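# Move coaster can onto turntable's orange spot

## Task

Lift the can that sits on the coaster and set it upright on the orange mark of the turntable, without disturbing the cans already standing on the turntable.

## Robot and tools

Robot: two Doosan M1013 six-joint arms, left_arm and right_arm, each ending in a Robotiq gripper that opens to 140 mm. Its fingers can fold at a hinge. A part held in the outer quarter of the pads (near the tips) gets the requested squeeze; held deeper, the fingers may wrap, pull it in, hold it loosely or squeeze too hard. Pressing fingertips straight down on a surface folds them quietly and spoils the next grip.

Frames: the scene frame has its origin at table-top height midway between the nominal bases, +x out over the table, +y toward left_arm, +z up. Calibrated bases: left_arm at (+0.055, +0.600, 0) m, right_arm at (+0.067, -0.554, 0) m, both turned almost not at all about z. Every hand position, velocity and wrist-camera pose is printed in that arm's own base frame; the fixed head cameras and the table use the scene frame. end_effector_position is the spot between the pads when closed; fingertips stick out about 33 mm past it at gaps up to 40 mm, only 9 mm when wide open. Gripper +z is the finger direction, y is the opening direction.

The row (used by both motion tools): 18 numbers, each in [-1, 1], always for both arms. First 9 are left_arm, next 9 right_arm. Per arm: six joint numbers in this order: forearm roll, wrist pitch, elbow, waist, wrist roll, shoulder; then gripper position, force_limit, speed. Joint numbers are offsets, not poses: scaled so 1.0 equals 1.553 rad (waist, shoulder), 2.33 rad (elbow), 2.913 rad (forearm roll, wrist pitch, wrist roll), and counted from the Joint targets shown at the start of that action or move, never from the previous row. Sending the same offset twice moves twice; zeros hold the arm. The elbow sign is flipped relative to the URDF everywhere. Joint ranges: elbow -2.792 to 2.792 rad, all others -6.283 to 6.283; asking more than 0.010 rad past a limit gets the action refused. Gripper numbers are absolute commands: position +1 fully open, about -0.8 pads touching, -1 close until blocked. force_limit -1 to +1 (roughly 14 N to 58 N on a slow close); speed -1 to +1 (about 30 to 250 mm/s); a quicker close grips harder. Both start at +1. To leave a gripper alone, repeat its last three numbers.

Tools:
- execute_actions(actions, cameras): actions is a list of actions; each action is a list of up to 15 rows, one per 1/30 s step, the final row repeating if fewer. Images come back only for an empty list or when cameras names them.
- move(target, speed, blend, stop_force, zero, blocking, cameras): target is one row or up to 15 rows, all offsets measured from the same current Joint targets. Joints interpolate together (gripper path is curved, no obstacle avoidance). speed in rad/s for the farthest-moving joint, 0.01 to 3.92, default 0.5, one value or one per target. blend in rad rounds corners between listed targets (0 = stop at each). stop_force 10 to 80 N ends an arm's path on contact; use a low speed with it, keep gripper numbers identical across targets, omit it when backing off a contact. zero (default true) re-zeros the force estimate first. blocking=false returns after about 0.5 s while the move continues (not allowed with stop_force). The result adds a 'move:' line: done, off_target, moving, held or fault, plus limits=held if steps were withheld.
- wait(seconds 0 to 10): let time pass holding commands.
- stop(): brake a running move.
- zoom_image(camera, region [x0, y0, x1, y1] in pixels, at most 504 by 504): enlarge part of the latest picture from cam_head_left, cam_head_right, cam_left_wrist or cam_right_wrist (all 672x504).
- read_manual(section): licence texts only.
- finished_scene(scene): ends the scene, irreversible; the can must stay in place without the robot.

Reading results: Joint positions, velocities, targets, torques and External joint torques list joints in the row order above (rad, rad/s, N m). Joint targets are the base for your next offsets; some final control steps may be 'Kept back' and run after the reply. object_status: 0 moving, 1 blocked while opening, 2 blocked while closing (the grip you want), 3 reached the command or pads met (maybe nothing held). position_measured counts: 3 open, about 75 = 100 mm, 139 = 60 mm, 200 = 20 mm, 230 pads touching. To grip harder while status is 2, raise force_limit and nudge position (-1 to -0.98). Flange force is the estimated outside force along gripper x y z, including held weight. Wrist depth gives a 7x7 grid of distances in mm per wrist camera, '-' where unknown. 'joint sent to its limit' and 'joint command not followed' (clearance check between arms) flag clipped commands. Camera calibrations are given in OpenCV form; head cameras are within a few mm and degrees.

Avoid: letting anything drop or leave the table, releasing a moving can, knocking the turntable cans, slamming into the table or fixed things, arm-to-arm contact (a gripper closing on the other's fingers counts). Contact torque at a joint's limit (waist/shoulder 312, elbow 147, wrist joints 41.4 N m) or 144 N outside force stops the arm for 10 s; if its grip then pins it, open first. Holding loads or stretching out heats motors: a MOTOR HOT line warns of a 30 to 60 s brake stop. Loose objects may be nudged by outside disturbances occasionally.

Each tool is called after "Emit:" as name(argument=value, ...), one argument or row to a line, values as JSON.

## Session

Emit:
execute_actions(
  actions=[],
)

Scene clock: 0.00 s.
left_arm: end_effector_position=(+0.4365, +0.2080, +0.2540) position_measured=3 object_status=3 end_effector_quat_wxyz=(-0.004, +0.880, +0.473, -0.027) | right_arm: end_effector_position=(+0.5631, +0.8807, +0.3173) position_measured=3 object_status=3 end_effector_quat_wxyz=(-0.272, +0.295, +0.916, +0.033)
Joint names: [forearm roll, wrist pitch, elbow, waist, wrist roll, shoulder]
Joint positions: left_arm=[0.001 1.287 -1.953 0.373 0.957 -0.043] | right_arm=[0.572 1.972 -0.231 0.809 0.055 1.069]
Joint velocities: within noise
Joint torques (N m): no reading
External joint torques (N m): no reading
Flange force (N): no reading
Wrist depth (mm): cam_left_wrist=[1086 1057 1052 1038 346 - 344 / 1148 1143 1121 362 - 361 - / 1200 1177 - 386 390 - - / 1264 411 - - 420 413 388 / - 129 - - - 427 123 / - - - - 456 448 - / - 486 - - - - -] | cam_right_wrist=[616 604 - 576 - - - / 579 561 545 535 524 - - / 553 522 514 490 485 469 - / - 482 490 481 478 - - / - 128 465 468 448 153 130 / - 456 447 440 431 402 - / 400 402 - 424 - 410 -]
Joint targets: left_arm=[0.001 1.287 -1.953 0.373 0.957 -0.043] | right_arm=[0.572 1.972 -0.231 0.809 0.055 1.069]
Tool commands: left_gripper/position=+1.0 left_gripper/force_limit=+1.0 left_gripper/speed=+1.0 right_gripper/position=+1.0 right_gripper/force_limit=+1.0 right_gripper/speed=+1.0

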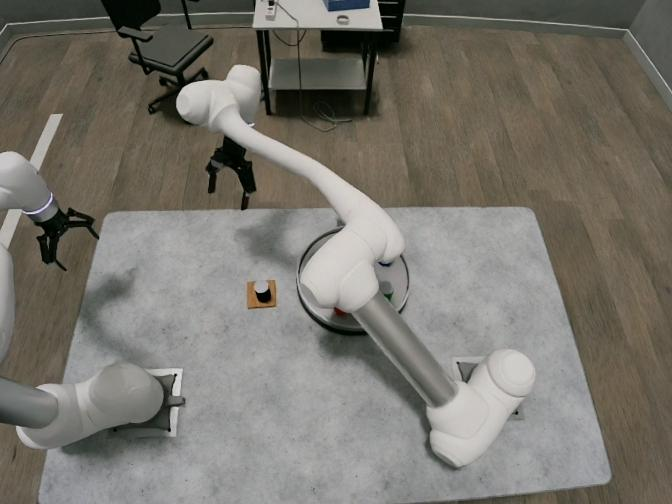

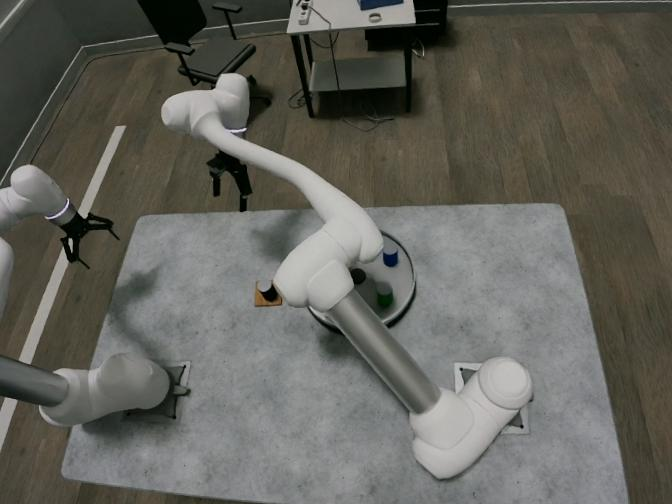

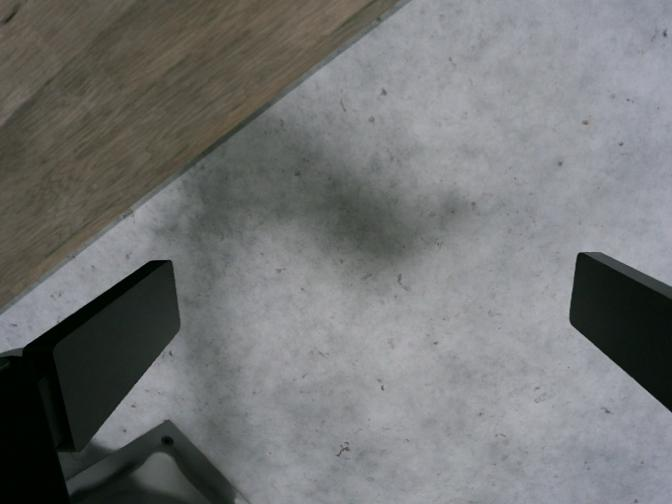

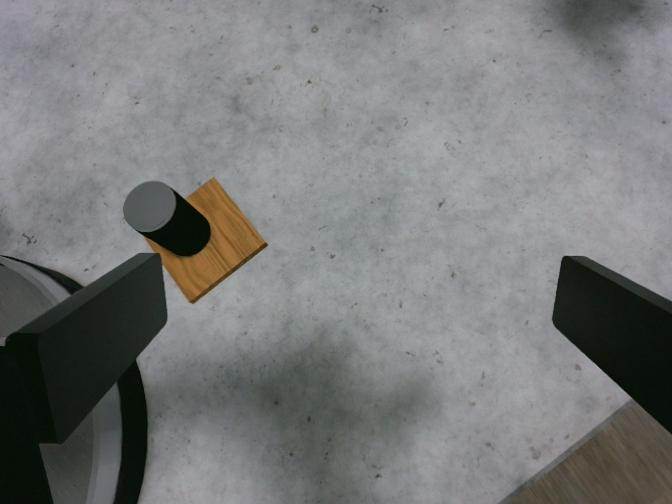

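Emit:
zoom_image(
  camera="cam_head_left",
  region=[220, 200, 440, 360],
)

Emit:
zoom_image(
  camera="cam_head_right",
  region=[230, 210, 450, 370],
)

Scaled by 2.291.

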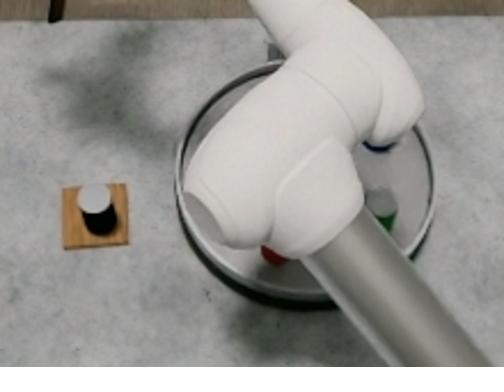

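Scaled by 2.291.

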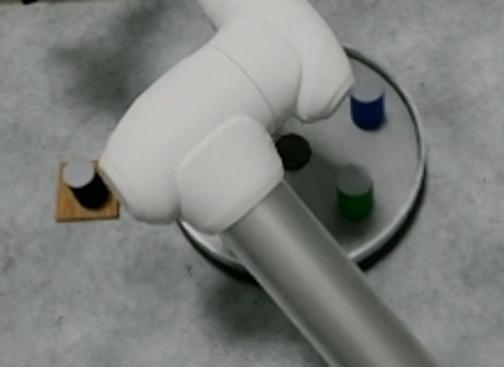

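Emit:
move(
  target=[0, -0.0412, 0.0052, -0.8049, 0, 0.0496, 0.2, -0.5, 0.5, 0, 0, 0, -1.0, 0, 0, 1.0, 1.0, 1.0],
  speed=1.3,
  cameras=["all"],
)

Scene clock: 6.27 s.
left_arm: end_effector_position=(+0.3688, -0.3894, +0.2199) position_measured=104 object_status=3 end_effector_quat_wxyz=(+0.000, +0.991, -0.131, +0.000) | right_arm: end_effector_position=(+0.8905, -0.5473, +0.3173) position_measured=3 object_status=3 end_effector_quat_wxyz=(-0.170, +0.852, +0.447, +0.214) end_effector_velocity=(-0.003, -0.005, +0.000) end_effector_angular_velocity=(+0.000, -0.001, -0.003)
Joint names: [forearm roll, wrist pitch, elbow, waist, wrist roll, shoulder]
Joint positions: left_arm=[0.001 1.167 -1.94 -0.877 0.957 0.034] | right_arm=[0.572 1.972 -0.231 -0.744 0.055 1.069]
Joint velocities: left_arm=[within noise] | right_arm=[0 0 0 -0.006 -0.003 0]
Joint torques (N m): left_arm=[3.58 -0.71 40.21 -2.27 -0.15 -45.99] | right_arm=[5.29 -0.25 43.42 1.61 0.44 -134.72]
External joint torques (N m): left_arm=[0.36 0.66 -2.11 2.29 0.15 4.51] | right_arm=[-0.38 0.44 -3.4 -0.38 -0.44 2.42]
Flange force (N): left_arm=[5.8 -1.8 4.4] | right_arm=[0.0 0.0 0.0]
Wrist depth (mm): cam_left_wrist=[326 324 321 312 321 271 270 / - - 338 333 335 283 264 / - 360 336 335 348 292 295 / 374 - - - - 141 306 / - - 148 - - 112 - / - - 404 - - - - / - - - - 424 - -] | cam_right_wrist=[- 1632 1702 1643 1547 1470 1557 / - 1578 1479 1409 1409 1376 - / 541 1417 1400 1417 1434 1322 1307 / - 138 - 1300 1265 1293 1479 / - 137 1409 1252 1245 - 130 / - 1239 1232 1226 1207 - - / 1226 1226 - 1207 1111 - -]
Joint targets: left_arm=[0.001 1.167 -1.940 -0.878 0.957 0.034] | right_arm=[0.572 1.972 -0.231 -0.744 0.055 1.069]
move: done
camera_calibration:
cam_left_wrist: T_world_to_cam=[[-0.281893, -0.95944, -0.00331799, -0.254875], [-0.923363, 0.27035, 0.272602, 0.406879], [-0.260648, 0.0799081, -0.962121, 0.479847], [0, 0, 0, 1]] pos_world=[0.428921, -0.392881, 0.349909]
cam_right_wrist: T_world_to_cam=[[0.830495, -0.548154, -0.0990221, -0.999901], [-0.553915, -0.793938, -0.25068, 0.153859], [0.0587939, 0.263038, -0.962992, 0.541507], [0, 0, 0, 1]] pos_world=[0.883801, -0.568382, 0.461024]

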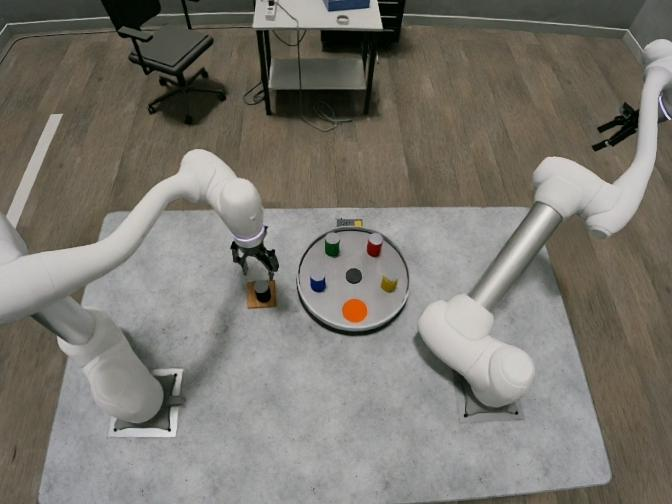

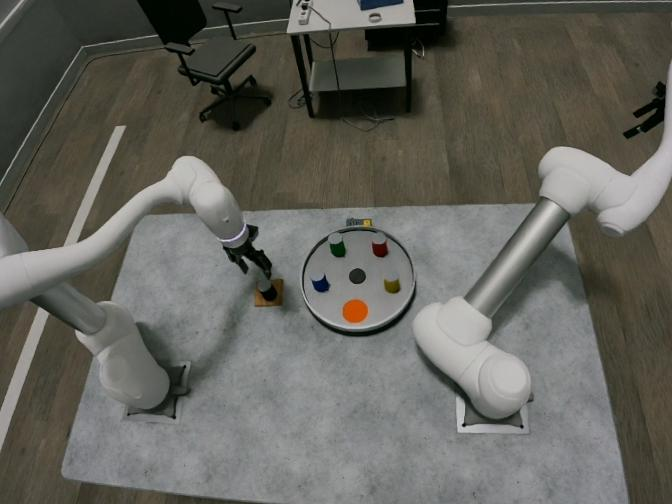

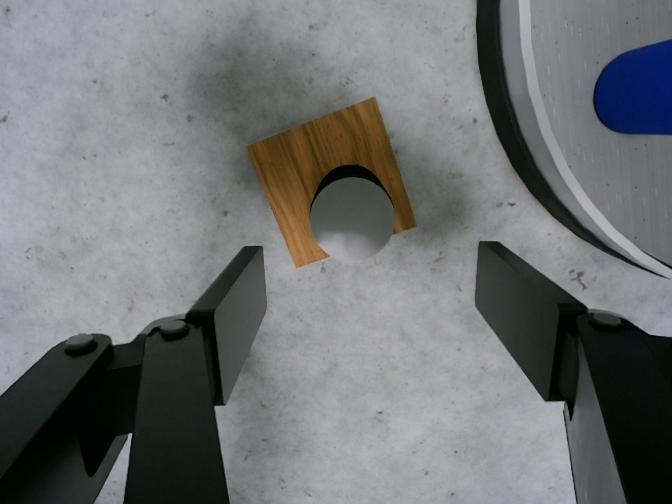

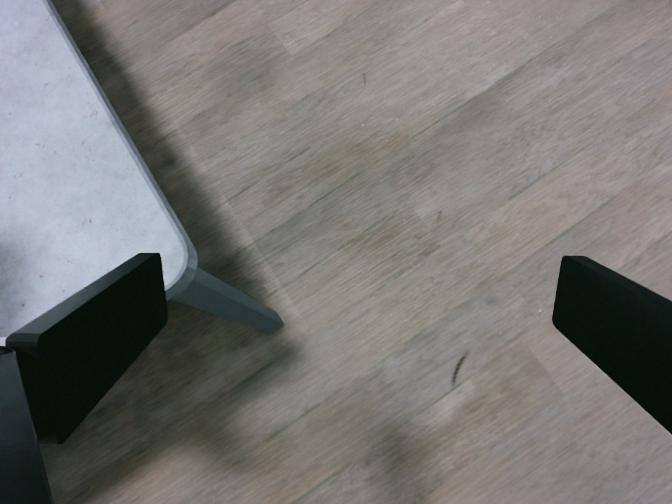

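Emit:
zoom_image(
  camera="cam_head_left",
  region=[280, 205, 430, 345],
)

Emit:
zoom_image(
  camera="cam_head_right",
  region=[280, 205, 430, 345],
)

Emit:
zoom_image(
  camera="cam_left_wrist",
  region=[220, 80, 500, 300],
)

Scaled by 3.360.

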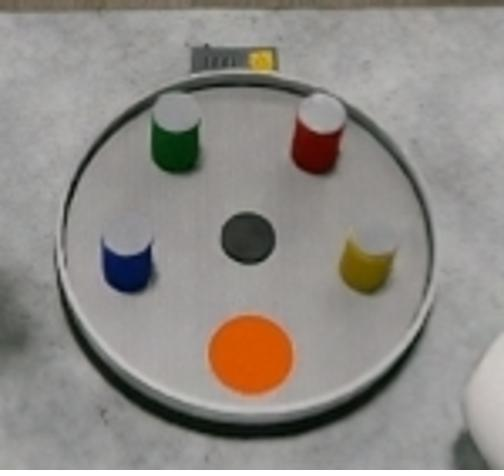

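Scaled by 3.360.

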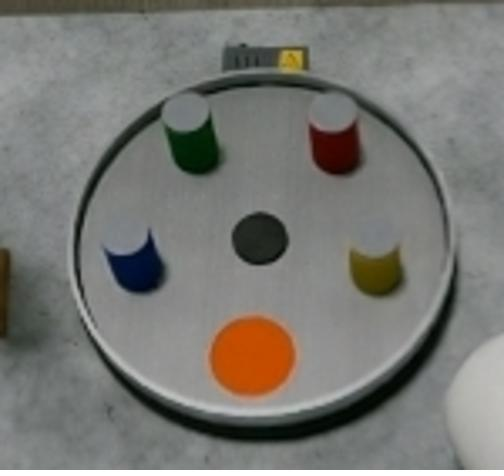

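Scaled by 1.800.

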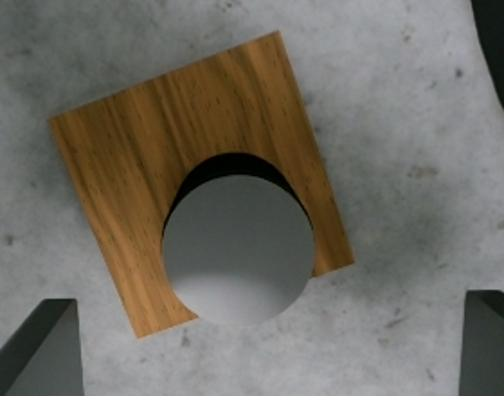

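Emit:
move(
  target=[
    [0, -0.0774, -0.0519, 0.0084, 0, 0.0677, 0.2, -0.5, 0.5, 0, 0, 0, 0, 0, 0, 1.0, 1.0, 1.0],
    [0, -0.0774, -0.0519, 0.0084, 0, 0.0677, -1.0, -0.3, -1.0, 0, 0, 0, 0, 0, 0, 1.0, 1.0, 1.0],
  ],
  speed=0.3,
  cameras=["all"],
)

Emit:
wait(
  seconds=0.3,
  cameras=["cam_head_left"],
)

Emit:
wait(
  seconds=0.3,
  cameras=["cam_head_left"],
)

Emit:
wait(
  seconds=0.7,
  cameras=["cam_head_left"],
)

Scene clock: 12.03 s.
left_arm: end_effector_position=(+0.3753, -0.3865, +0.1046) position_measured=152 object_status=0 end_effector_quat_wxyz=(+0.000, +0.992, -0.125, +0.000) | right_arm: end_effector_position=(+0.8903, -0.5478, +0.3173) position_measured=3 object_status=3 end_effector_quat_wxyz=(-0.170, +0.852, +0.446, +0.214)
Joint names: [forearm roll, wrist pitch, elbow, waist, wrist roll, shoulder]
Joint positions: left_arm=[0.001 0.941 -2.061 -0.864 0.957 0.139] | right_arm=[0.572 1.972 -0.231 -0.744 0.055 1.069]
Joint torques (N m): left_arm=[3.18 -0.94 30.38 -1.98 -0.22 -45.9] | right_arm=[5.3 -0.28 43.4 -0.25 0.44 -134.7]
External joint torques (N m): left_arm=[0.28 0.89 3.03 1.91 0.22 -1.39] | right_arm=[-0.39 0.47 -3.45 -0.02 -0.45 2.58]
Flange force (N): left_arm=[5.3 -1.4 -6.1] | right_arm=[0.0 0.0 0.0]
Wrist depth (mm): cam_left_wrist=[222 218 224 218 218 214 172 / 230 235 229 224 222 227 174 / 241 240 229 224 233 238 191 / - 258 236 155 156 247 248 / - 261 101 - 137 110 254 / - 94 - 275 - - - / - - - - - - -] | cam_right_wrist=[1863 1599 1329 1578 1425 1400 1452 / - 1425 1470 1392 - 1400 1461 / - 1322 1507 1376 1344 1300 1232 / 521 508 1265 1293 1252 1293 1252 / - 137 1201 1232 1220 1183 130 / - 1265 1183 1232 1189 1085 - / 1207 1213 1189 1154 1154 1106 -]
Joint targets: left_arm=[0.001 0.941 -2.061 -0.864 0.957 0.139] | right_arm=[0.572 1.972 -0.231 -0.744 0.055 1.069]
move: done
camera_calibration:
cam_left_wrist: T_world_to_cam=[[-0.269558, -0.962978, -0.00355408, -0.256461], [-0.926613, 0.25837, 0.273192, 0.440092], [-0.26216, 0.0769344, -0.961953, 0.369715], [0, 0, 0, 1]] pos_world=[0.435588, -0.389117, 0.234508]
cam_right_wrist: T_world_to_cam=[[0.830261, -0.548503, -0.0990507, -0.999851], [-0.554255, -0.793697, -0.250692, 0.153819], [0.0588893, 0.263039, -0.962986, 0.541543], [0, 0, 0, 1]] pos_world=[0.883501, -0.568783, 0.461024]

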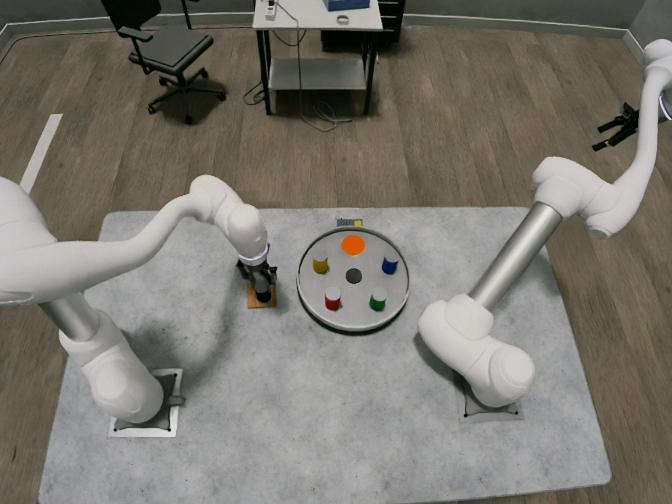

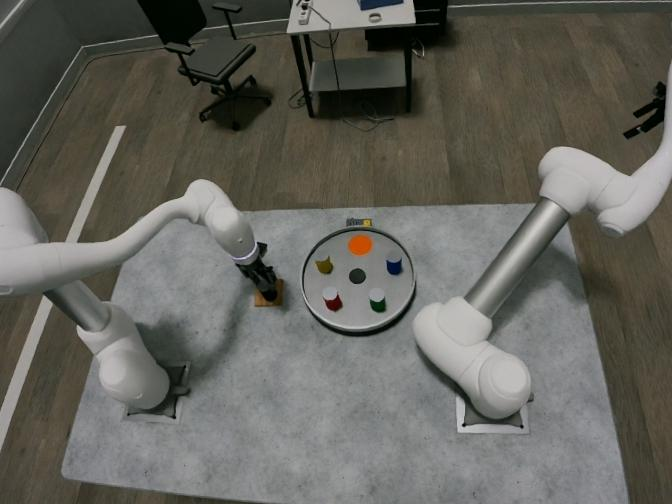

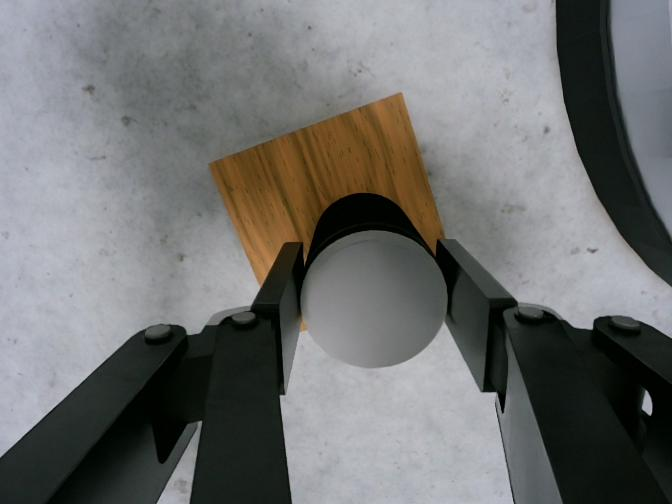

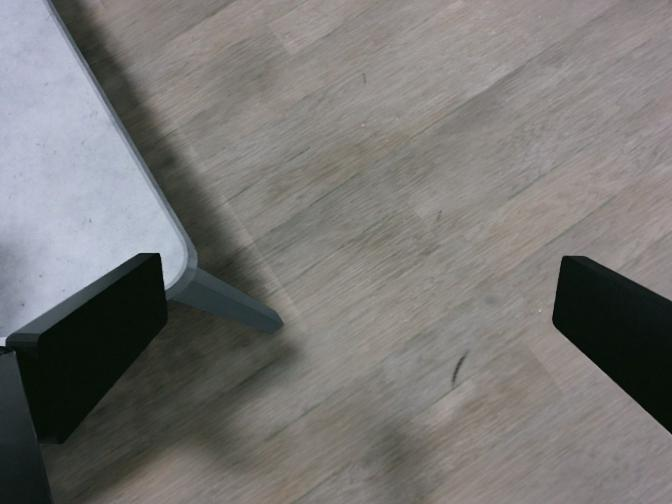

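Scene clock: 12.33 s.
left_arm: end_effector_position=(+0.3753, -0.3865, +0.1046) position_measured=152 object_status=2 end_effector_quat_wxyz=(+0.000, +0.992, -0.125, +0.000) | right_arm: end_effector_position=(+0.8903, -0.5478, +0.3173) position_measured=3 object_status=3 end_effector_quat_wxyz=(-0.170, +0.852, +0.446, +0.214)
Joint names: [forearm roll, wrist pitch, elbow, waist, wrist roll, shoulder]
Joint positions: left_arm=[0.001 0.941 -2.061 -0.864 0.957 0.139] | right_arm=[0.572 1.972 -0.231 -0.744 0.055 1.069]
Joint torques (N m): left_arm=[3.12 -0.96 30.49 -1.73 -0.23 -46.13] | right_arm=[5.32 -0.29 43.38 -0.15 0.44 -134.49]
External joint torques (N m): left_arm=[0.34 0.91 2.94 1.81 0.23 -1.5] | right_arm=[-0.4 0.48 -3.37 0.05 -0.45 2.22]
Flange force (N): left_arm=[4.9 -1.4 -6.2] | right_arm=[0.0 0.0 0.0]
Wrist depth (mm): cam_left_wrist=[- 220 224 218 218 217 164 / 231 - 229 224 225 227 178 / - 244 229 225 227 236 201 / 255 251 237 154 154 245 244 / 264 - 101 151 138 114 253 / - 94 - 275 275 - - / - - - 295 292 - -] | cam_right_wrist=[1567 1727 1527 - 1537 1461 1443 / - - 1470 - - 1337 1392 / 554 1392 1443 1344 1360 1337 1368 / - 518 1352 1409 1279 1315 1315 / - 128 1265 - 1232 1232 130 / - 1252 1245 1226 1183 1177 - / 1213 1286 - 1138 1138 1116 1096]
Joint targets: left_arm=[0.001 0.941 -2.061 -0.864 0.957 0.139] | right_arm=[0.572 1.972 -0.231 -0.744 0.055 1.069]
Tool commands: left_gripper/position=-1.0 left_gripper/force_limit=-0.3 left_gripper/speed=-1.0 right_gripper/position=+1.0 right_gripper/force_limit=+1.0 right_gripper/speed=+1.0
wait: 0.30 s; at rest by 0.17 s
Images, in order (width x height): cam_head_left 672x504.

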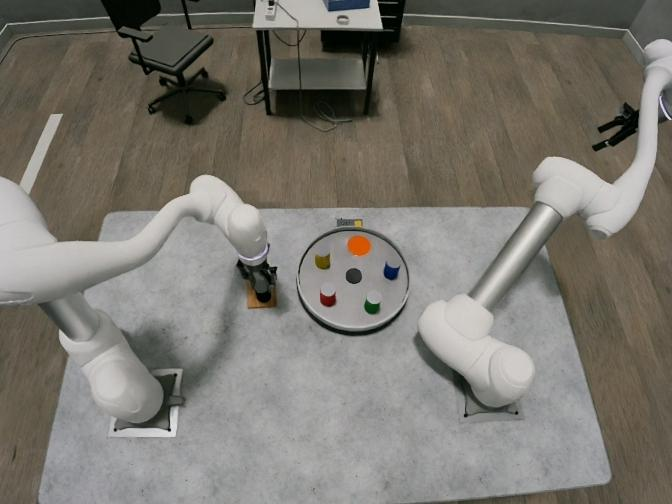

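Scene clock: 12.63 s.
left_arm: end_effector_position=(+0.3753, -0.3865, +0.1046) position_measured=152 object_status=2 end_effector_quat_wxyz=(+0.000, +0.992, -0.125, +0.000) | right_arm: end_effector_position=(+0.8903, -0.5478, +0.3173) position_measured=3 object_status=3 end_effector_quat_wxyz=(-0.170, +0.852, +0.446, +0.214)
Joint names: [forearm roll, wrist pitch, elbow, waist, wrist roll, shoulder]
Joint positions: left_arm=[0.001 0.941 -2.061 -0.864 0.957 0.139] | right_arm=[0.572 1.972 -0.231 -0.744 0.055 1.069]
Joint torques (N m): left_arm=[3.13 -0.95 30.3 -1.94 -0.21 -45.83] | right_arm=[5.31 -0.23 43.38 -0.28 0.46 -134.46]
External joint torques (N m): left_arm=[0.32 0.91 3.16 2.02 0.21 -1.86] | right_arm=[-0.4 0.42 -3.47 0.53 -0.47 2.47]
Flange force (N): left_arm=[5.0 -1.8 -6.8] | right_arm=[0.0 0.0 0.0]
Wrist depth (mm): cam_left_wrist=[221 221 221 219 218 217 160 / 228 229 229 224 217 226 174 / - - 229 225 230 237 199 / - - 246 149 156 247 246 / 265 - 100 - 137 254 252 / - 94 - 278 274 - - / - - - 291 - - -] | cam_right_wrist=[- 1690 1599 1527 1470 1461 1452 / - 1507 1479 1434 1392 1392 1300 / - 1507 1400 1417 1307 1337 1272 / 519 137 1368 1239 1272 1265 - / - 128 1138 1252 1207 1226 130 / - 1252 1245 1171 1096 1160 - / 1239 1201 1239 1154 1171 - -]
Joint targets: left_arm=[0.001 0.941 -2.061 -0.864 0.957 0.139] | right_arm=[0.572 1.972 -0.231 -0.744 0.055 1.069]
Tool commands: left_gripper/position=-1.0 left_gripper/force_limit=-0.3 left_gripper/speed=-1.0 right_gripper/position=+1.0 right_gripper/force_limit=+1.0 right_gripper/speed=+1.0
wait: 0.30 s; at rest by 0.17 s
Images, in order (width x height): cam_head_left 672x504.

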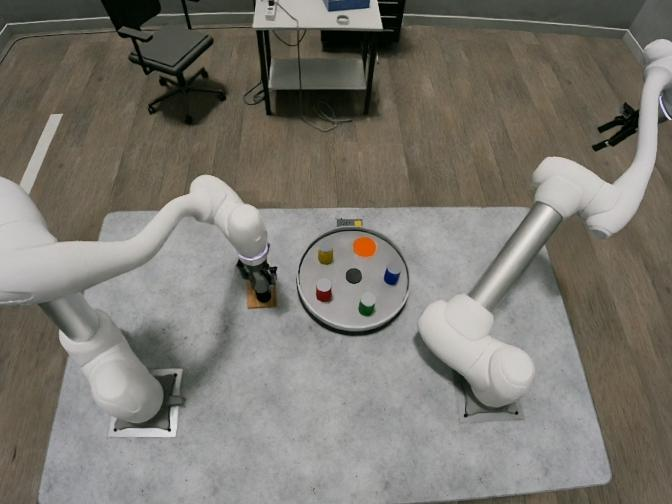

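Scene clock: 13.33 s.
left_arm: end_effector_position=(+0.3753, -0.3865, +0.1046) position_measured=152 object_status=2 end_effector_quat_wxyz=(+0.000, +0.992, -0.125, +0.000) | right_arm: end_effector_position=(+0.8903, -0.5478, +0.3173) position_measured=3 object_status=3 end_effector_quat_wxyz=(-0.170, +0.852, +0.446, +0.214)
Joint names: [forearm roll, wrist pitch, elbow, waist, wrist roll, shoulder]
Joint positions: left_arm=[0.001 0.941 -2.061 -0.864 0.957 0.139] | right_arm=[0.572 1.972 -0.231 -0.744 0.055 1.069]
Joint torques (N m): left_arm=[3.15 -0.97 30.45 -2.17 -0.19 -46.14] | right_arm=[5.28 -0.28 43.35 -0.32 0.45 -134.76]
External joint torques (N m): left_arm=[0.3 0.92 3.08 1.97 0.19 -1.52] | right_arm=[-0.38 0.46 -3.48 -0.47 -0.46 2.84]
Flange force (N): left_arm=[5.2 -1.5 -6.4] | right_arm=[0.0 0.0 0.0]
Wrist depth (mm): cam_left_wrist=[222 218 220 219 216 - 160 / 230 230 228 221 215 227 178 / 241 239 230 225 226 239 201 / 255 - 246 155 156 248 244 / 263 262 101 - 138 254 254 / - 94 - - 275 - - / - - - 288 292 - -] | cam_right_wrist=[1863 1740 - 1517 1547 1537 1376 / - 1621 1507 1461 1425 1384 1315 / - 539 1368 1384 1344 1300 1322 / - 508 1293 1329 1286 1286 1232 / - 137 1479 1329 1265 154 130 / - 1286 1220 1201 1177 1138 107 / 1220 - - 1132 1132 1132 1106]
Joint targets: left_arm=[0.001 0.941 -2.061 -0.864 0.957 0.139] | right_arm=[0.572 1.972 -0.231 -0.744 0.055 1.069]
Tool commands: left_gripper/position=-1.0 left_gripper/force_limit=-0.3 left_gripper/speed=-1.0 right_gripper/position=+1.0 right_gripper/force_limit=+1.0 right_gripper/speed=+1.0
wait: 0.70 s; at rest by 0.17 s
Images, in order (width x height): cam_head_left 672x504.

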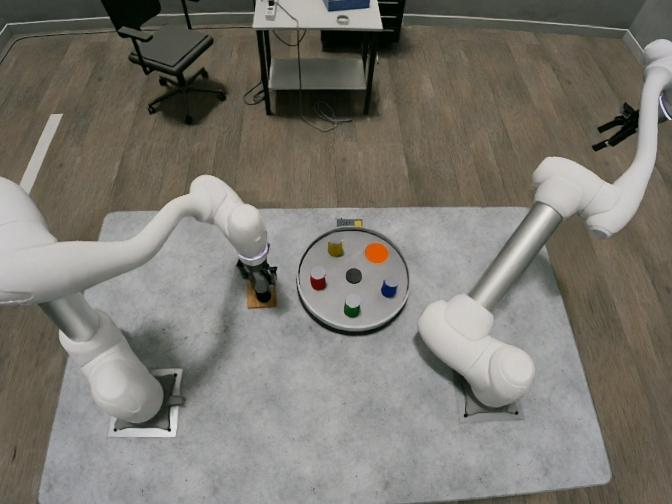

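Emit:
move(
  target=[
    [0, 0.0644, 0.0433, 0, 0, -0.0555, -1.0, -0.3, -1.0, 0, 0, 0, 0, 0, 0, 1.0, 1.0, 1.0],
    [0, 0.1152, 0.2014, -0.2292, -0.3282, 0.0864, -1.0, -0.3, -1.0, 0, 0, 0, 0, 0, 0, 1.0, 1.0, 1.0],
  ],
  speed=[0.3, 0.8],
  blend=[0.05, 0],
  cameras=["cam_head_left", "cam_head_right", "cam_left_wrist"],
)

Emit:
wait(
  seconds=2.0,
  cameras=["cam_head_left", "cam_head_right", "cam_left_wrist"],
)

Scene clock: 24.53 s.
left_arm: end_effector_position=(+0.2735, -0.6474, +0.2544) position_measured=152 object_status=2 end_effector_quat_wxyz=(-0.001, +0.985, +0.174, +0.000) | right_arm: end_effector_position=(+0.8903, -0.5478, +0.3173) position_measured=3 object_status=3 end_effector_quat_wxyz=(-0.170, +0.852, +0.446, +0.214)
Joint names: [forearm roll, wrist pitch, elbow, waist, wrist roll, shoulder]
Joint positions: left_arm=[0.001 1.277 -1.592 -1.221 0.001 0.274] | right_arm=[0.572 1.972 -0.231 -0.744 0.055 1.069]
Joint torques (N m): left_arm=[3.74 -0.65 42.79 -2.16 -0.24 -73.71] | right_arm=[5.3 -0.28 43.43 0.14 0.47 -134.66]
External joint torques (N m): left_arm=[0.4 0.64 -3.11 2.68 0.24 6.11] | right_arm=[-0.39 0.47 -3.45 -0.34 -0.47 2.43]
Flange force (N): left_arm=[4.3 3.4 5.7] | right_arm=[0.0 0.0 0.0]
Wrist depth (mm): cam_left_wrist=[355 359 308 228 305 297 304 / 380 375 324 319 320 318 314 / 387 383 393 330 328 331 330 / 397 - 387 148 155 343 341 / - - 100 149 151 335 - / - 94 - - - - - / - - - - - - -] | cam_right_wrist=[- 1547 1632 1547 1527 1537 1443 / - 1547 1547 1461 1443 1315 1337 / - 543 1329 1461 - 1322 1259 / 524 524 1376 1322 1300 1293 1245 / - 120 1265 1252 1226 1195 130 / - 1286 1239 1207 1171 998 - / 1213 1201 1166 1116 1143 1106 1111]
Joint targets: left_arm=[0.001 1.277 -1.592 -1.221 0.001 0.274] | right_arm=[0.572 1.972 -0.231 -0.744 0.055 1.069]
move: done
camera_calibration:
cam_left_wrist: T_world_to_cam=[[0.321415, -0.94693, -0.00394685, -0.685899], [-0.910822, -0.310294, 0.272254, 0.0000389228], [-0.25903, -0.0839116, -0.962217, 0.402332], [0, 0, 0, 1]] pos_world=[0.32471, -0.615726, 0.384413]
Images, in order (width x height): cam_head_left 672x504, cam_head_right 672x504, cam_left_wrist 672x504.

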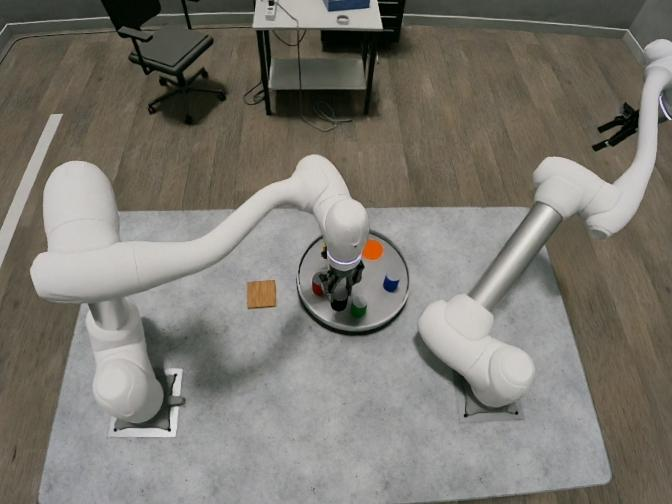

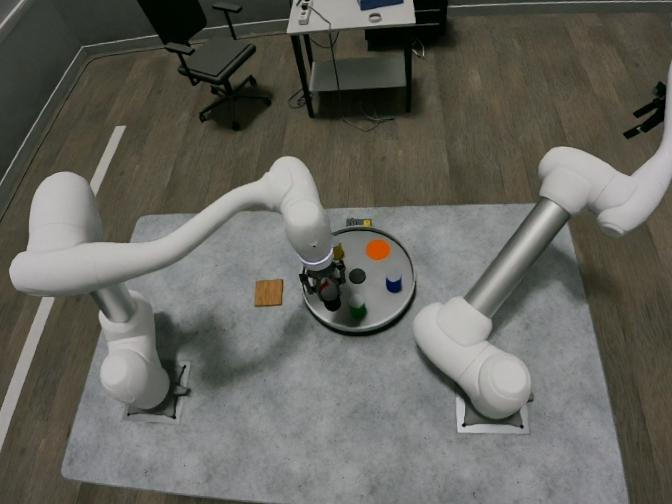

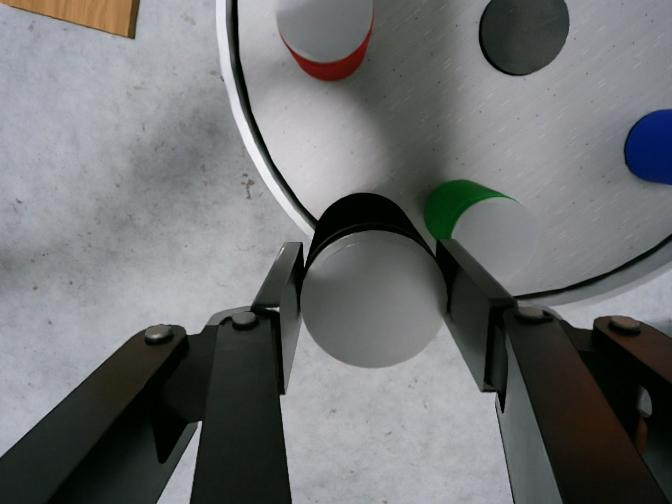

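Scene clock: 26.53 s.
left_arm: end_effector_position=(+0.2735, -0.6475, +0.2544) position_measured=152 object_status=2 end_effector_quat_wxyz=(-0.001, +0.985, +0.174, +0.000) | right_arm: end_effector_position=(+0.8903, -0.5478, +0.3173) position_measured=3 object_status=3 end_effector_quat_wxyz=(-0.170, +0.852, +0.446, +0.214)
Joint names: [forearm roll, wrist pitch, elbow, waist, wrist roll, shoulder]
Joint positions: left_arm=[0.001 1.277 -1.592 -1.221 0.001 0.274] | right_arm=[0.572 1.972 -0.231 -0.744 0.055 1.069]
Joint torques (N m): left_arm=[3.73 -0.68 42.77 -2.21 -0.21 -74.31] | right_arm=[5.31 -0.26 43.44 -0.25 0.45 -134.46]
External joint torques (N m): left_arm=[0.4 0.68 -3.09 2.41 0.21 6.74] | right_arm=[-0.41 0.44 -3.51 -0.22 -0.46 2.45]
Flange force (N): left_arm=[3.9 4.5 5.9] | right_arm=[0.0 0.0 0.0]
Wrist depth (mm): cam_left_wrist=[355 355 305 228 305 297 302 / - 369 323 320 318 317 316 / - - 395 332 330 329 329 / 415 - 400 151 156 259 341 / 431 - 100 - 152 335 410 / - 94 - 452 - - - / - - - - - - -] | cam_right_wrist=[636 1599 1666 1527 1498 1479 1470 / 583 1557 1507 1470 1425 1417 1368 / - 1452 1488 1384 1498 1300 1265 / - - 1329 1307 1259 1293 1232 / - 137 1220 1232 1213 1213 130 / - 1252 1279 1183 1127 1143 - / 1259 1213 1143 1127 1132 1101 1121]
Joint targets: left_arm=[0.001 1.277 -1.592 -1.221 0.001 0.274] | right_arm=[0.572 1.972 -0.231 -0.744 0.055 1.069]
Tool commands: left_gripper/position=-1.0 left_gripper/force_limit=-0.3 left_gripper/speed=-1.0 right_gripper/position=+1.0 right_gripper/force_limit=+1.0 right_gripper/speed=+1.0
wait: 2.00 s; at rest by 0.17 s
camera_calibration:
cam_left_wrist: T_world_to_cam=[[0.321415, -0.94693, -0.00394685, -0.685899], [-0.910822, -0.310294, 0.272254, 0.0000389228], [-0.25903, -0.0839116, -0.962217, 0.402332], [0, 0, 0, 1]] pos_world=[0.32471, -0.615726, 0.384413]
Images, in order (width x height): cam_head_left 672x504, cam_head_right 672x504, cam_left_wrist 672x504.

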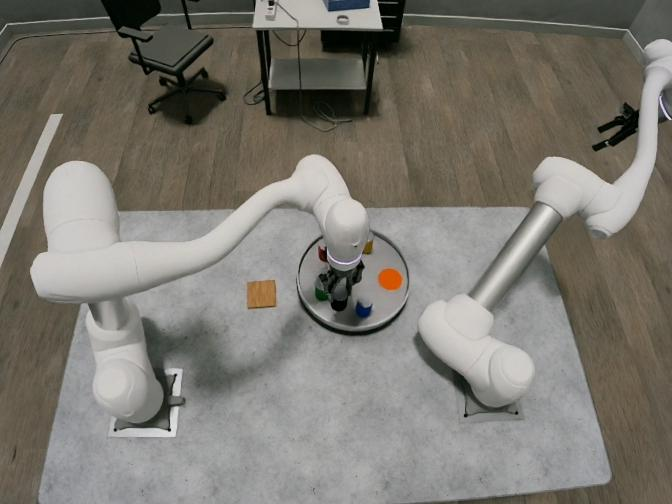

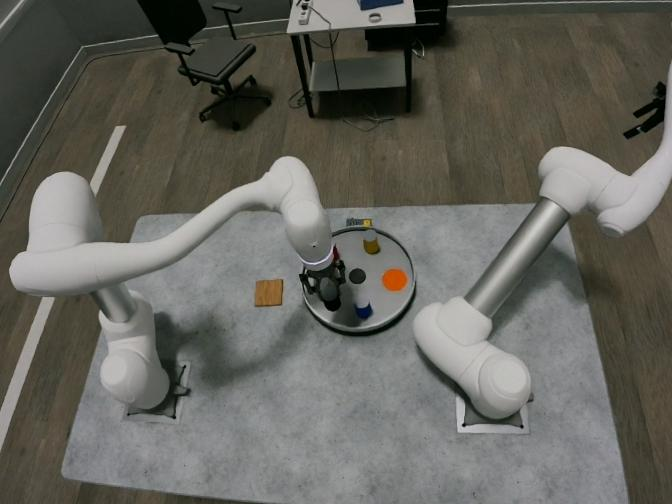

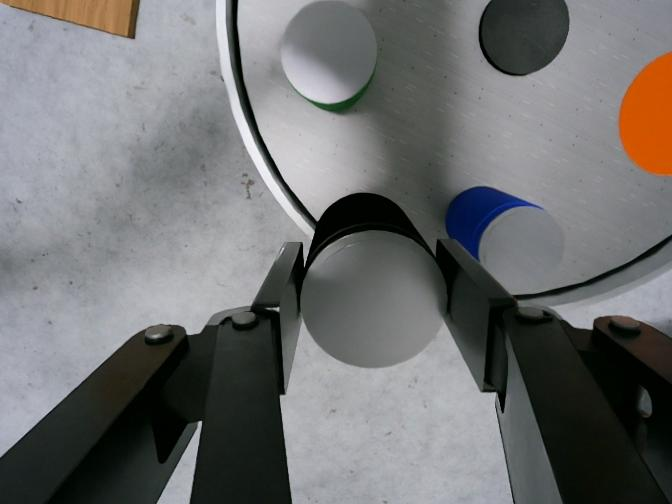

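Emit:
move(
  target=[0, -0.0005, -0.0019, 0.0165, 0, -0.0028, -1.0, -0.3, -1.0, 0, 0, 0, 0, 0, 0, 1.0, 1.0, 1.0],
  speed=0.3,
  cameras=["cam_head_left", "cam_left_wrist"],
)

Scene clock: 32.20 s.
left_arm: end_effector_position=(+0.2892, -0.6383, +0.2551) position_measured=152 object_status=2 end_effector_quat_wxyz=(+0.000, +0.982, +0.186, +0.000) | right_arm: end_effector_position=(+0.8903, -0.5478, +0.3173) position_measured=3 object_status=3 end_effector_quat_wxyz=(-0.170, +0.852, +0.446, +0.214)
Joint names: [forearm roll, wrist pitch, elbow, waist, wrist roll, shoulder]
Joint positions: left_arm=[0.001 1.276 -1.597 -1.195 0.001 0.269] | right_arm=[0.572 1.972 -0.231 -0.744 0.055 1.069]
Joint torques (N m): left_arm=[3.76 -0.7 42.68 -2.13 -0.25 -73.65] | right_arm=[5.3 -0.29 43.47 0.02 0.45 -134.56]
External joint torques (N m): left_arm=[0.35 0.69 -3.13 2.16 0.25 7.12] | right_arm=[-0.41 0.47 -3.64 0.06 -0.46 2.77]
Flange force (N): left_arm=[3.7 5.0 6.1] | right_arm=[0.0 0.0 0.0]
Wrist depth (mm): cam_left_wrist=[354 356 311 307 305 300 303 / - - 323 319 319 318 317 / - 391 382 332 329 333 325 / - - - 151 168 347 297 / - - 100 151 137 358 342 / - 94 - - 440 - - / - - - - - - -] | cam_right_wrist=[2040 - 1470 1470 1470 1461 1443 / - 1588 1470 1360 1425 1400 1360 / - 1610 1360 1376 1322 - 1307 / - 494 1344 1245 1293 - 1245 / - 137 1279 1245 1177 1207 130 / - 1220 1232 1149 1111 1300 - / 1213 1207 1189 1138 1106 1166 1085]
Joint targets: left_arm=[0.001 1.276 -1.597 -1.195 0.001 0.269] | right_arm=[0.572 1.972 -0.231 -0.744 0.055 1.069]
move: done
camera_calibration:
cam_left_wrist: T_world_to_cam=[[0.345502, -0.938414, -0.00259579, -0.684099], [-0.902737, -0.33312, 0.272208, 0.0000828333], [-0.256308, -0.0917051, -0.962235, 0.402091], [0, 0, 0, 1]] pos_world=[0.339492, -0.605067, 0.385108]
Images, in order (width x height): cam_head_left 672x504, cam_left_wrist 672x504.

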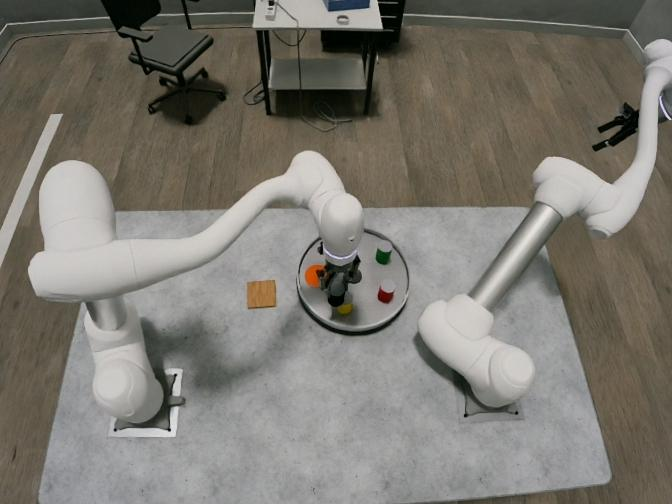

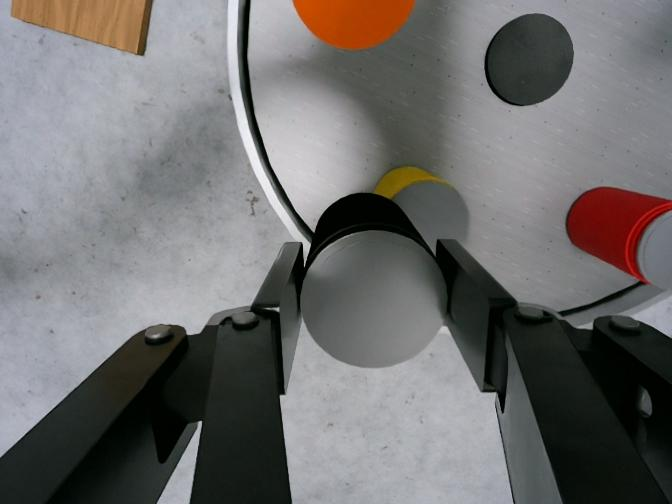

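Emit:
execute_actions(
  actions=[
    [[0,-0.0000,-0.0000,0.0002,0,0.0000,-1,-0.3,-1,0,0,0,0,0,0,1,1,1],[0,-0.0000,-0.0000,0.0009,0,0.0000,-1,-0.3,-1,0,0,0,0,0,0,1,1,1],[0,-0.0001,-0.0001,0.0020,0,0.0001,-1,-0.3,-1,0,0,0,0,0,0,1,1,1],[0,-0.0001,-0.0001,0.0036,0,0.0001,-1,-0.3,-1,0,0,0,0,0,0,1,1,1],[0,-0.0002,-0.0002,0.0056,0,0.0001,-1,-0.3,-1,0,0,0,0,0,0,1,1,1],[0,-0.0003,-0.0002,0.0079,0,0.0002,-1,-0.3,-1,0,0,0,0,0,0,1,1,1],[0,-0.0004,-0.0003,0.0101,0,0.0003,-1,-0.3,-1,0,0,0,0,0,0,1,1,1],[0,-0.0005,-0.0004,0.0124,0,0.0003,-1,-0.3,-1,0,0,0,0,0,0,1,1,1],[0,-0.0006,-0.0005,0.0147,0,0.0004,-1,-0.3,-1,0,0,0,0,0,0,1,1,1],[0,-0.0008,-0.0006,0.0169,0,0.0005,-1,-0.3,-1,0,0,0,0,0,0,1,1,1],[0,-0.0009,-0.0007,0.0192,0,0.0006,-1,-0.3,-1,0,0,0,0,0,0,1,1,1],[0,-0.0010,-0.0009,0.0214,0,0.0007,-1,-0.3,-1,0,0,0,0,0,0,1,1,1],[0,-0.0012,-0.0010,0.0237,0,0.0008,-1,-0.3,-1,0,0,0,0,0,0,1,1,1],[0,-0.0014,-0.0011,0.0259,0,0.0009,-1,-0.3,-1,0,0,0,0,0,0,1,1,1],[0,-0.0015,-0.0012,0.0282,0,0.0010,-1,-0.3,-1,0,0,0,0,0,0,1,1,1]],
    [[0,-0.0002,-0.0001,0.0023,0,0.0001,-1,-0.3,-1,0,0,0,0,0,0,1,1,1],[0,-0.0003,-0.0003,0.0045,0,0.0002,-1,-0.3,-1,0,0,0,0,0,0,1,1,1],[0,-0.0005,-0.0004,0.0068,0,0.0003,-1,-0.3,-1,0,0,0,0,0,0,1,1,1],[0,-0.0006,-0.0005,0.0090,0,0.0004,-1,-0.3,-1,0,0,0,0,0,0,1,1,1],[0,-0.0008,-0.0006,0.0113,0,0.0005,-1,-0.3,-1,0,0,0,0,0,0,1,1,1],[0,-0.0009,-0.0007,0.0135,0,0.0006,-1,-0.3,-1,0,0,0,0,0,0,1,1,1],[0,-0.0010,-0.0008,0.0158,0,0.0007,-1,-0.3,-1,0,0,0,0,0,0,1,1,1],[0,-0.0011,-0.0009,0.0180,0,0.0007,-1,-0.3,-1,0,0,0,0,0,0,1,1,1],[0,-0.0012,-0.0010,0.0203,0,0.0008,-1,-0.3,-1,0,0,0,0,0,0,1,1,1],[0,-0.0013,-0.0011,0.0225,0,0.0009,-1,-0.3,-1,0,0,0,0,0,0,1,1,1],[0,-0.0014,-0.0011,0.0248,0,0.0009,-1,-0.3,-1,0,0,0,0,0,0,1,1,1],[0,-0.0014,-0.0012,0.0270,0,0.0010,-1,-0.3,-1,0,0,0,0,0,0,1,1,1],[0,-0.0015,-0.0012,0.0293,0,0.0010,-1,-0.3,-1,0,0,0,0,0,0,1,1,1],[0,-0.0015,-0.0012,0.0316,0,0.0010,-1,-0.3,-1,0,0,0,0,0,0,1,1,1],[0,-0.0015,-0.0012,0.0338,0,0.0010,-1,-0.3,-1,0,0,0,0,0,0,1,1,1]],
    [[0,0,0,0.0023,0,0,-1,-0.3,-1,0,0,0,0,0,0,1,1,1],[0,0,0,0.0045,0,0,-1,-0.3,-1,0,0,0,0,0,0,1,1,1],[0,0,0,0.0068,0,0,-1,-0.3,-1,0,0,0,0,0,0,1,1,1],[0,0,0,0.0090,0,0,-1,-0.3,-1,0,0,0,0,0,0,1,1,1],[0,0,0,0.0113,0,0,-1,-0.3,-1,0,0,0,0,0,0,1,1,1],[0,0,0,0.0135,0,0,-1,-0.3,-1,0,0,0,0,0,0,1,1,1],[0,0,0,0.0158,0,0,-1,-0.3,-1,0,0,0,0,0,0,1,1,1],[0,0,0,0.0180,0,0,-1,-0.3,-1,0,0,0,0,0,0,1,1,1],[0,0,0,0.0203,0,0,-1,-0.3,-1,0,0,0,0,0,0,1,1,1],[0,0,0,0.0225,0,0,-1,-0.3,-1,0,0,0,0,0,0,1,1,1],[0,0,0,0.0248,0,0,-1,-0.3,-1,0,0,0,0,0,0,1,1,1],[0,0,0,0.0270,0,0,-1,-0.3,-1,0,0,0,0,0,0,1,1,1],[0,0,0,0.0293,0,0,-1,-0.3,-1,0,0,0,0,0,0,1,1,1],[0,0,0,0.0316,0,0,-1,-0.3,-1,0,0,0,0,0,0,1,1,1],[0,0,0,0.0338,0,0,-1,-0.3,-1,0,0,0,0,0,0,1,1,1]],
  ],
  cameras=["cam_head_left", "cam_head_right", "cam_left_wrist"],
)

Scene clock: 34.83 s.
left_arm: end_effector_position=(+0.3668, -0.5975, +0.2499) position_measured=152 object_status=2 end_effector_quat_wxyz=(+0.000, +0.969, +0.247, +0.000) end_effector_velocity=(+0.062, +0.039, +0.000) end_effector_angular_velocity=(+0.001, +0.000, +0.104) | right_arm: end_effector_position=(+0.8903, -0.5478, +0.3173) position_measured=3 object_status=3 end_effector_quat_wxyz=(-0.170, +0.852, +0.446, +0.214)
Joint names: [forearm roll, wrist pitch, elbow, waist, wrist roll, shoulder]
Joint positions: left_arm=[0.001 1.267 -1.602 -1.07 0.001 0.272] | right_arm=[0.572 1.972 -0.231 -0.744 0.055 1.069]
Joint velocities: left_arm=[0 0 -0.001 0.104 0 0] | right_arm=[within noise]
Joint torques (N m): left_arm=[3.74 -0.65 42.62 -3.14 -0.26 -74.48] | right_arm=[5.32 -0.3 43.39 -0.27 0.46 -134.39]
External joint torques (N m): left_arm=[0.38 0.64 -2.98 3.06 0.26 7.12] | right_arm=[-0.42 0.48 -3.54 0.04 -0.47 2.53]
External joint torques at the end of the 1st action: left_arm=[0.33 0.67 -3.1 3.6 0.21 6.83] | right_arm=[-0.43 0.46 -3.5 0.19 -0.47 2.36]
External joint torques at the end of the 2nd action: left_arm=[0.37 0.68 -3.57 1.92 0.23 7.41] | right_arm=[-0.39 0.46 -3.33 -0.5 -0.45 2.25]
Flange force (N): left_arm=[5.0 5.2 6.0] | right_arm=[0.0 0.0 0.0]
Flange force at the end of the 1st action (N): left_arm=[5.2 5.1 6.0] | right_arm=[0.0 0.0 0.0]
Flange force at the end of the 2nd action (N): left_arm=[3.1 4.6 6.8] | right_arm=[0.0 0.0 0.0]
Wrist depth (mm): cam_left_wrist=[344 342 - 302 297 300 300 / 371 359 310 317 234 314 311 / 377 384 342 327 329 321 326 / - - - 148 155 343 342 / - - 100 151 149 352 351 / - 94 - 364 377 - - / - - - - - - -] | cam_right_wrist=[1766 1702 1498 1547 1517 1488 1479 / 589 1527 1517 1507 1417 - 1344 / - 554 1452 1201 1344 1300 1300 / - 138 - 1315 1286 1286 1226 / - 128 1588 1232 1259 1201 130 / - 1279 1259 1195 1183 1171 107 / - 1213 1149 1143 1106 1106 1111]
Joint targets: left_arm=[0.001 1.267 -1.602 -1.046 0.001 0.272] | right_arm=[0.572 1.972 -0.231 -0.744 0.055 1.069]
Kept back: 4 steps.
camera_calibration:
cam_left_wrist: T_world_to_cam=[[0.459981, -0.887925, -0.0025442, -0.684536], [-0.854069, -0.443223, 0.272249, 0.00149515], [-0.242865, -0.123057, -0.962223, 0.397056], [0, 0, 0, 1]] pos_world=[0.412581, -0.558293, 0.379908]
Images, in order (width x height): cam_head_left 672x504, cam_head_right 672x504, cam_left_wrist 672x504.

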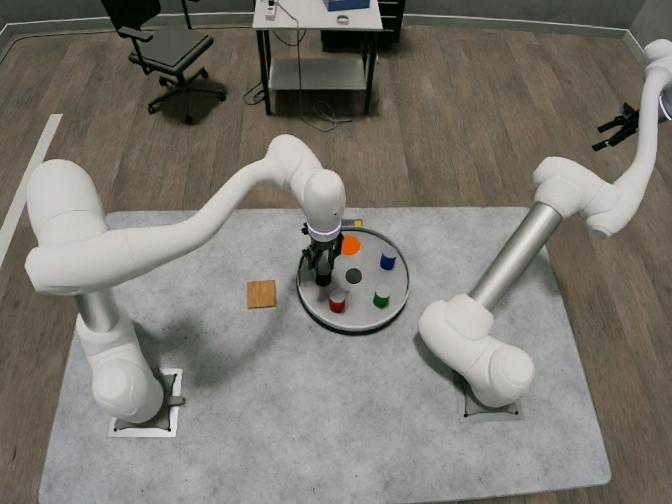

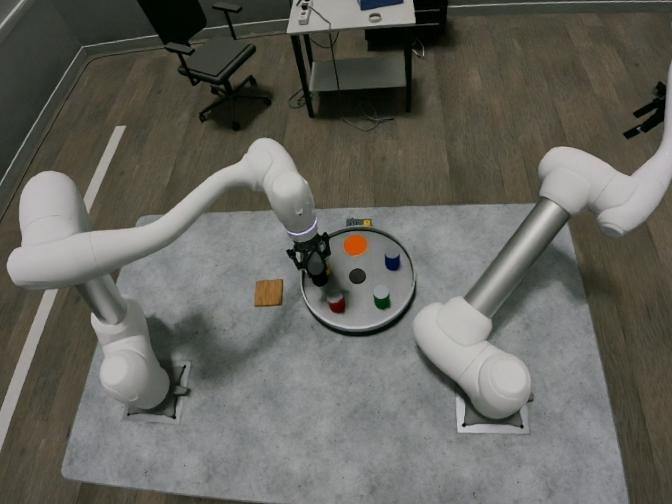

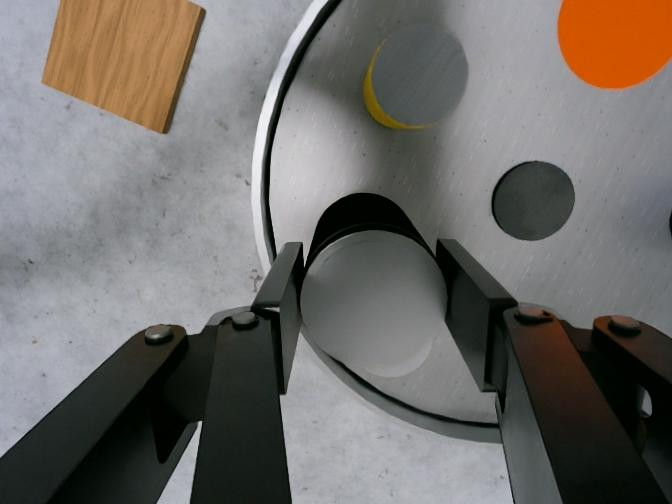

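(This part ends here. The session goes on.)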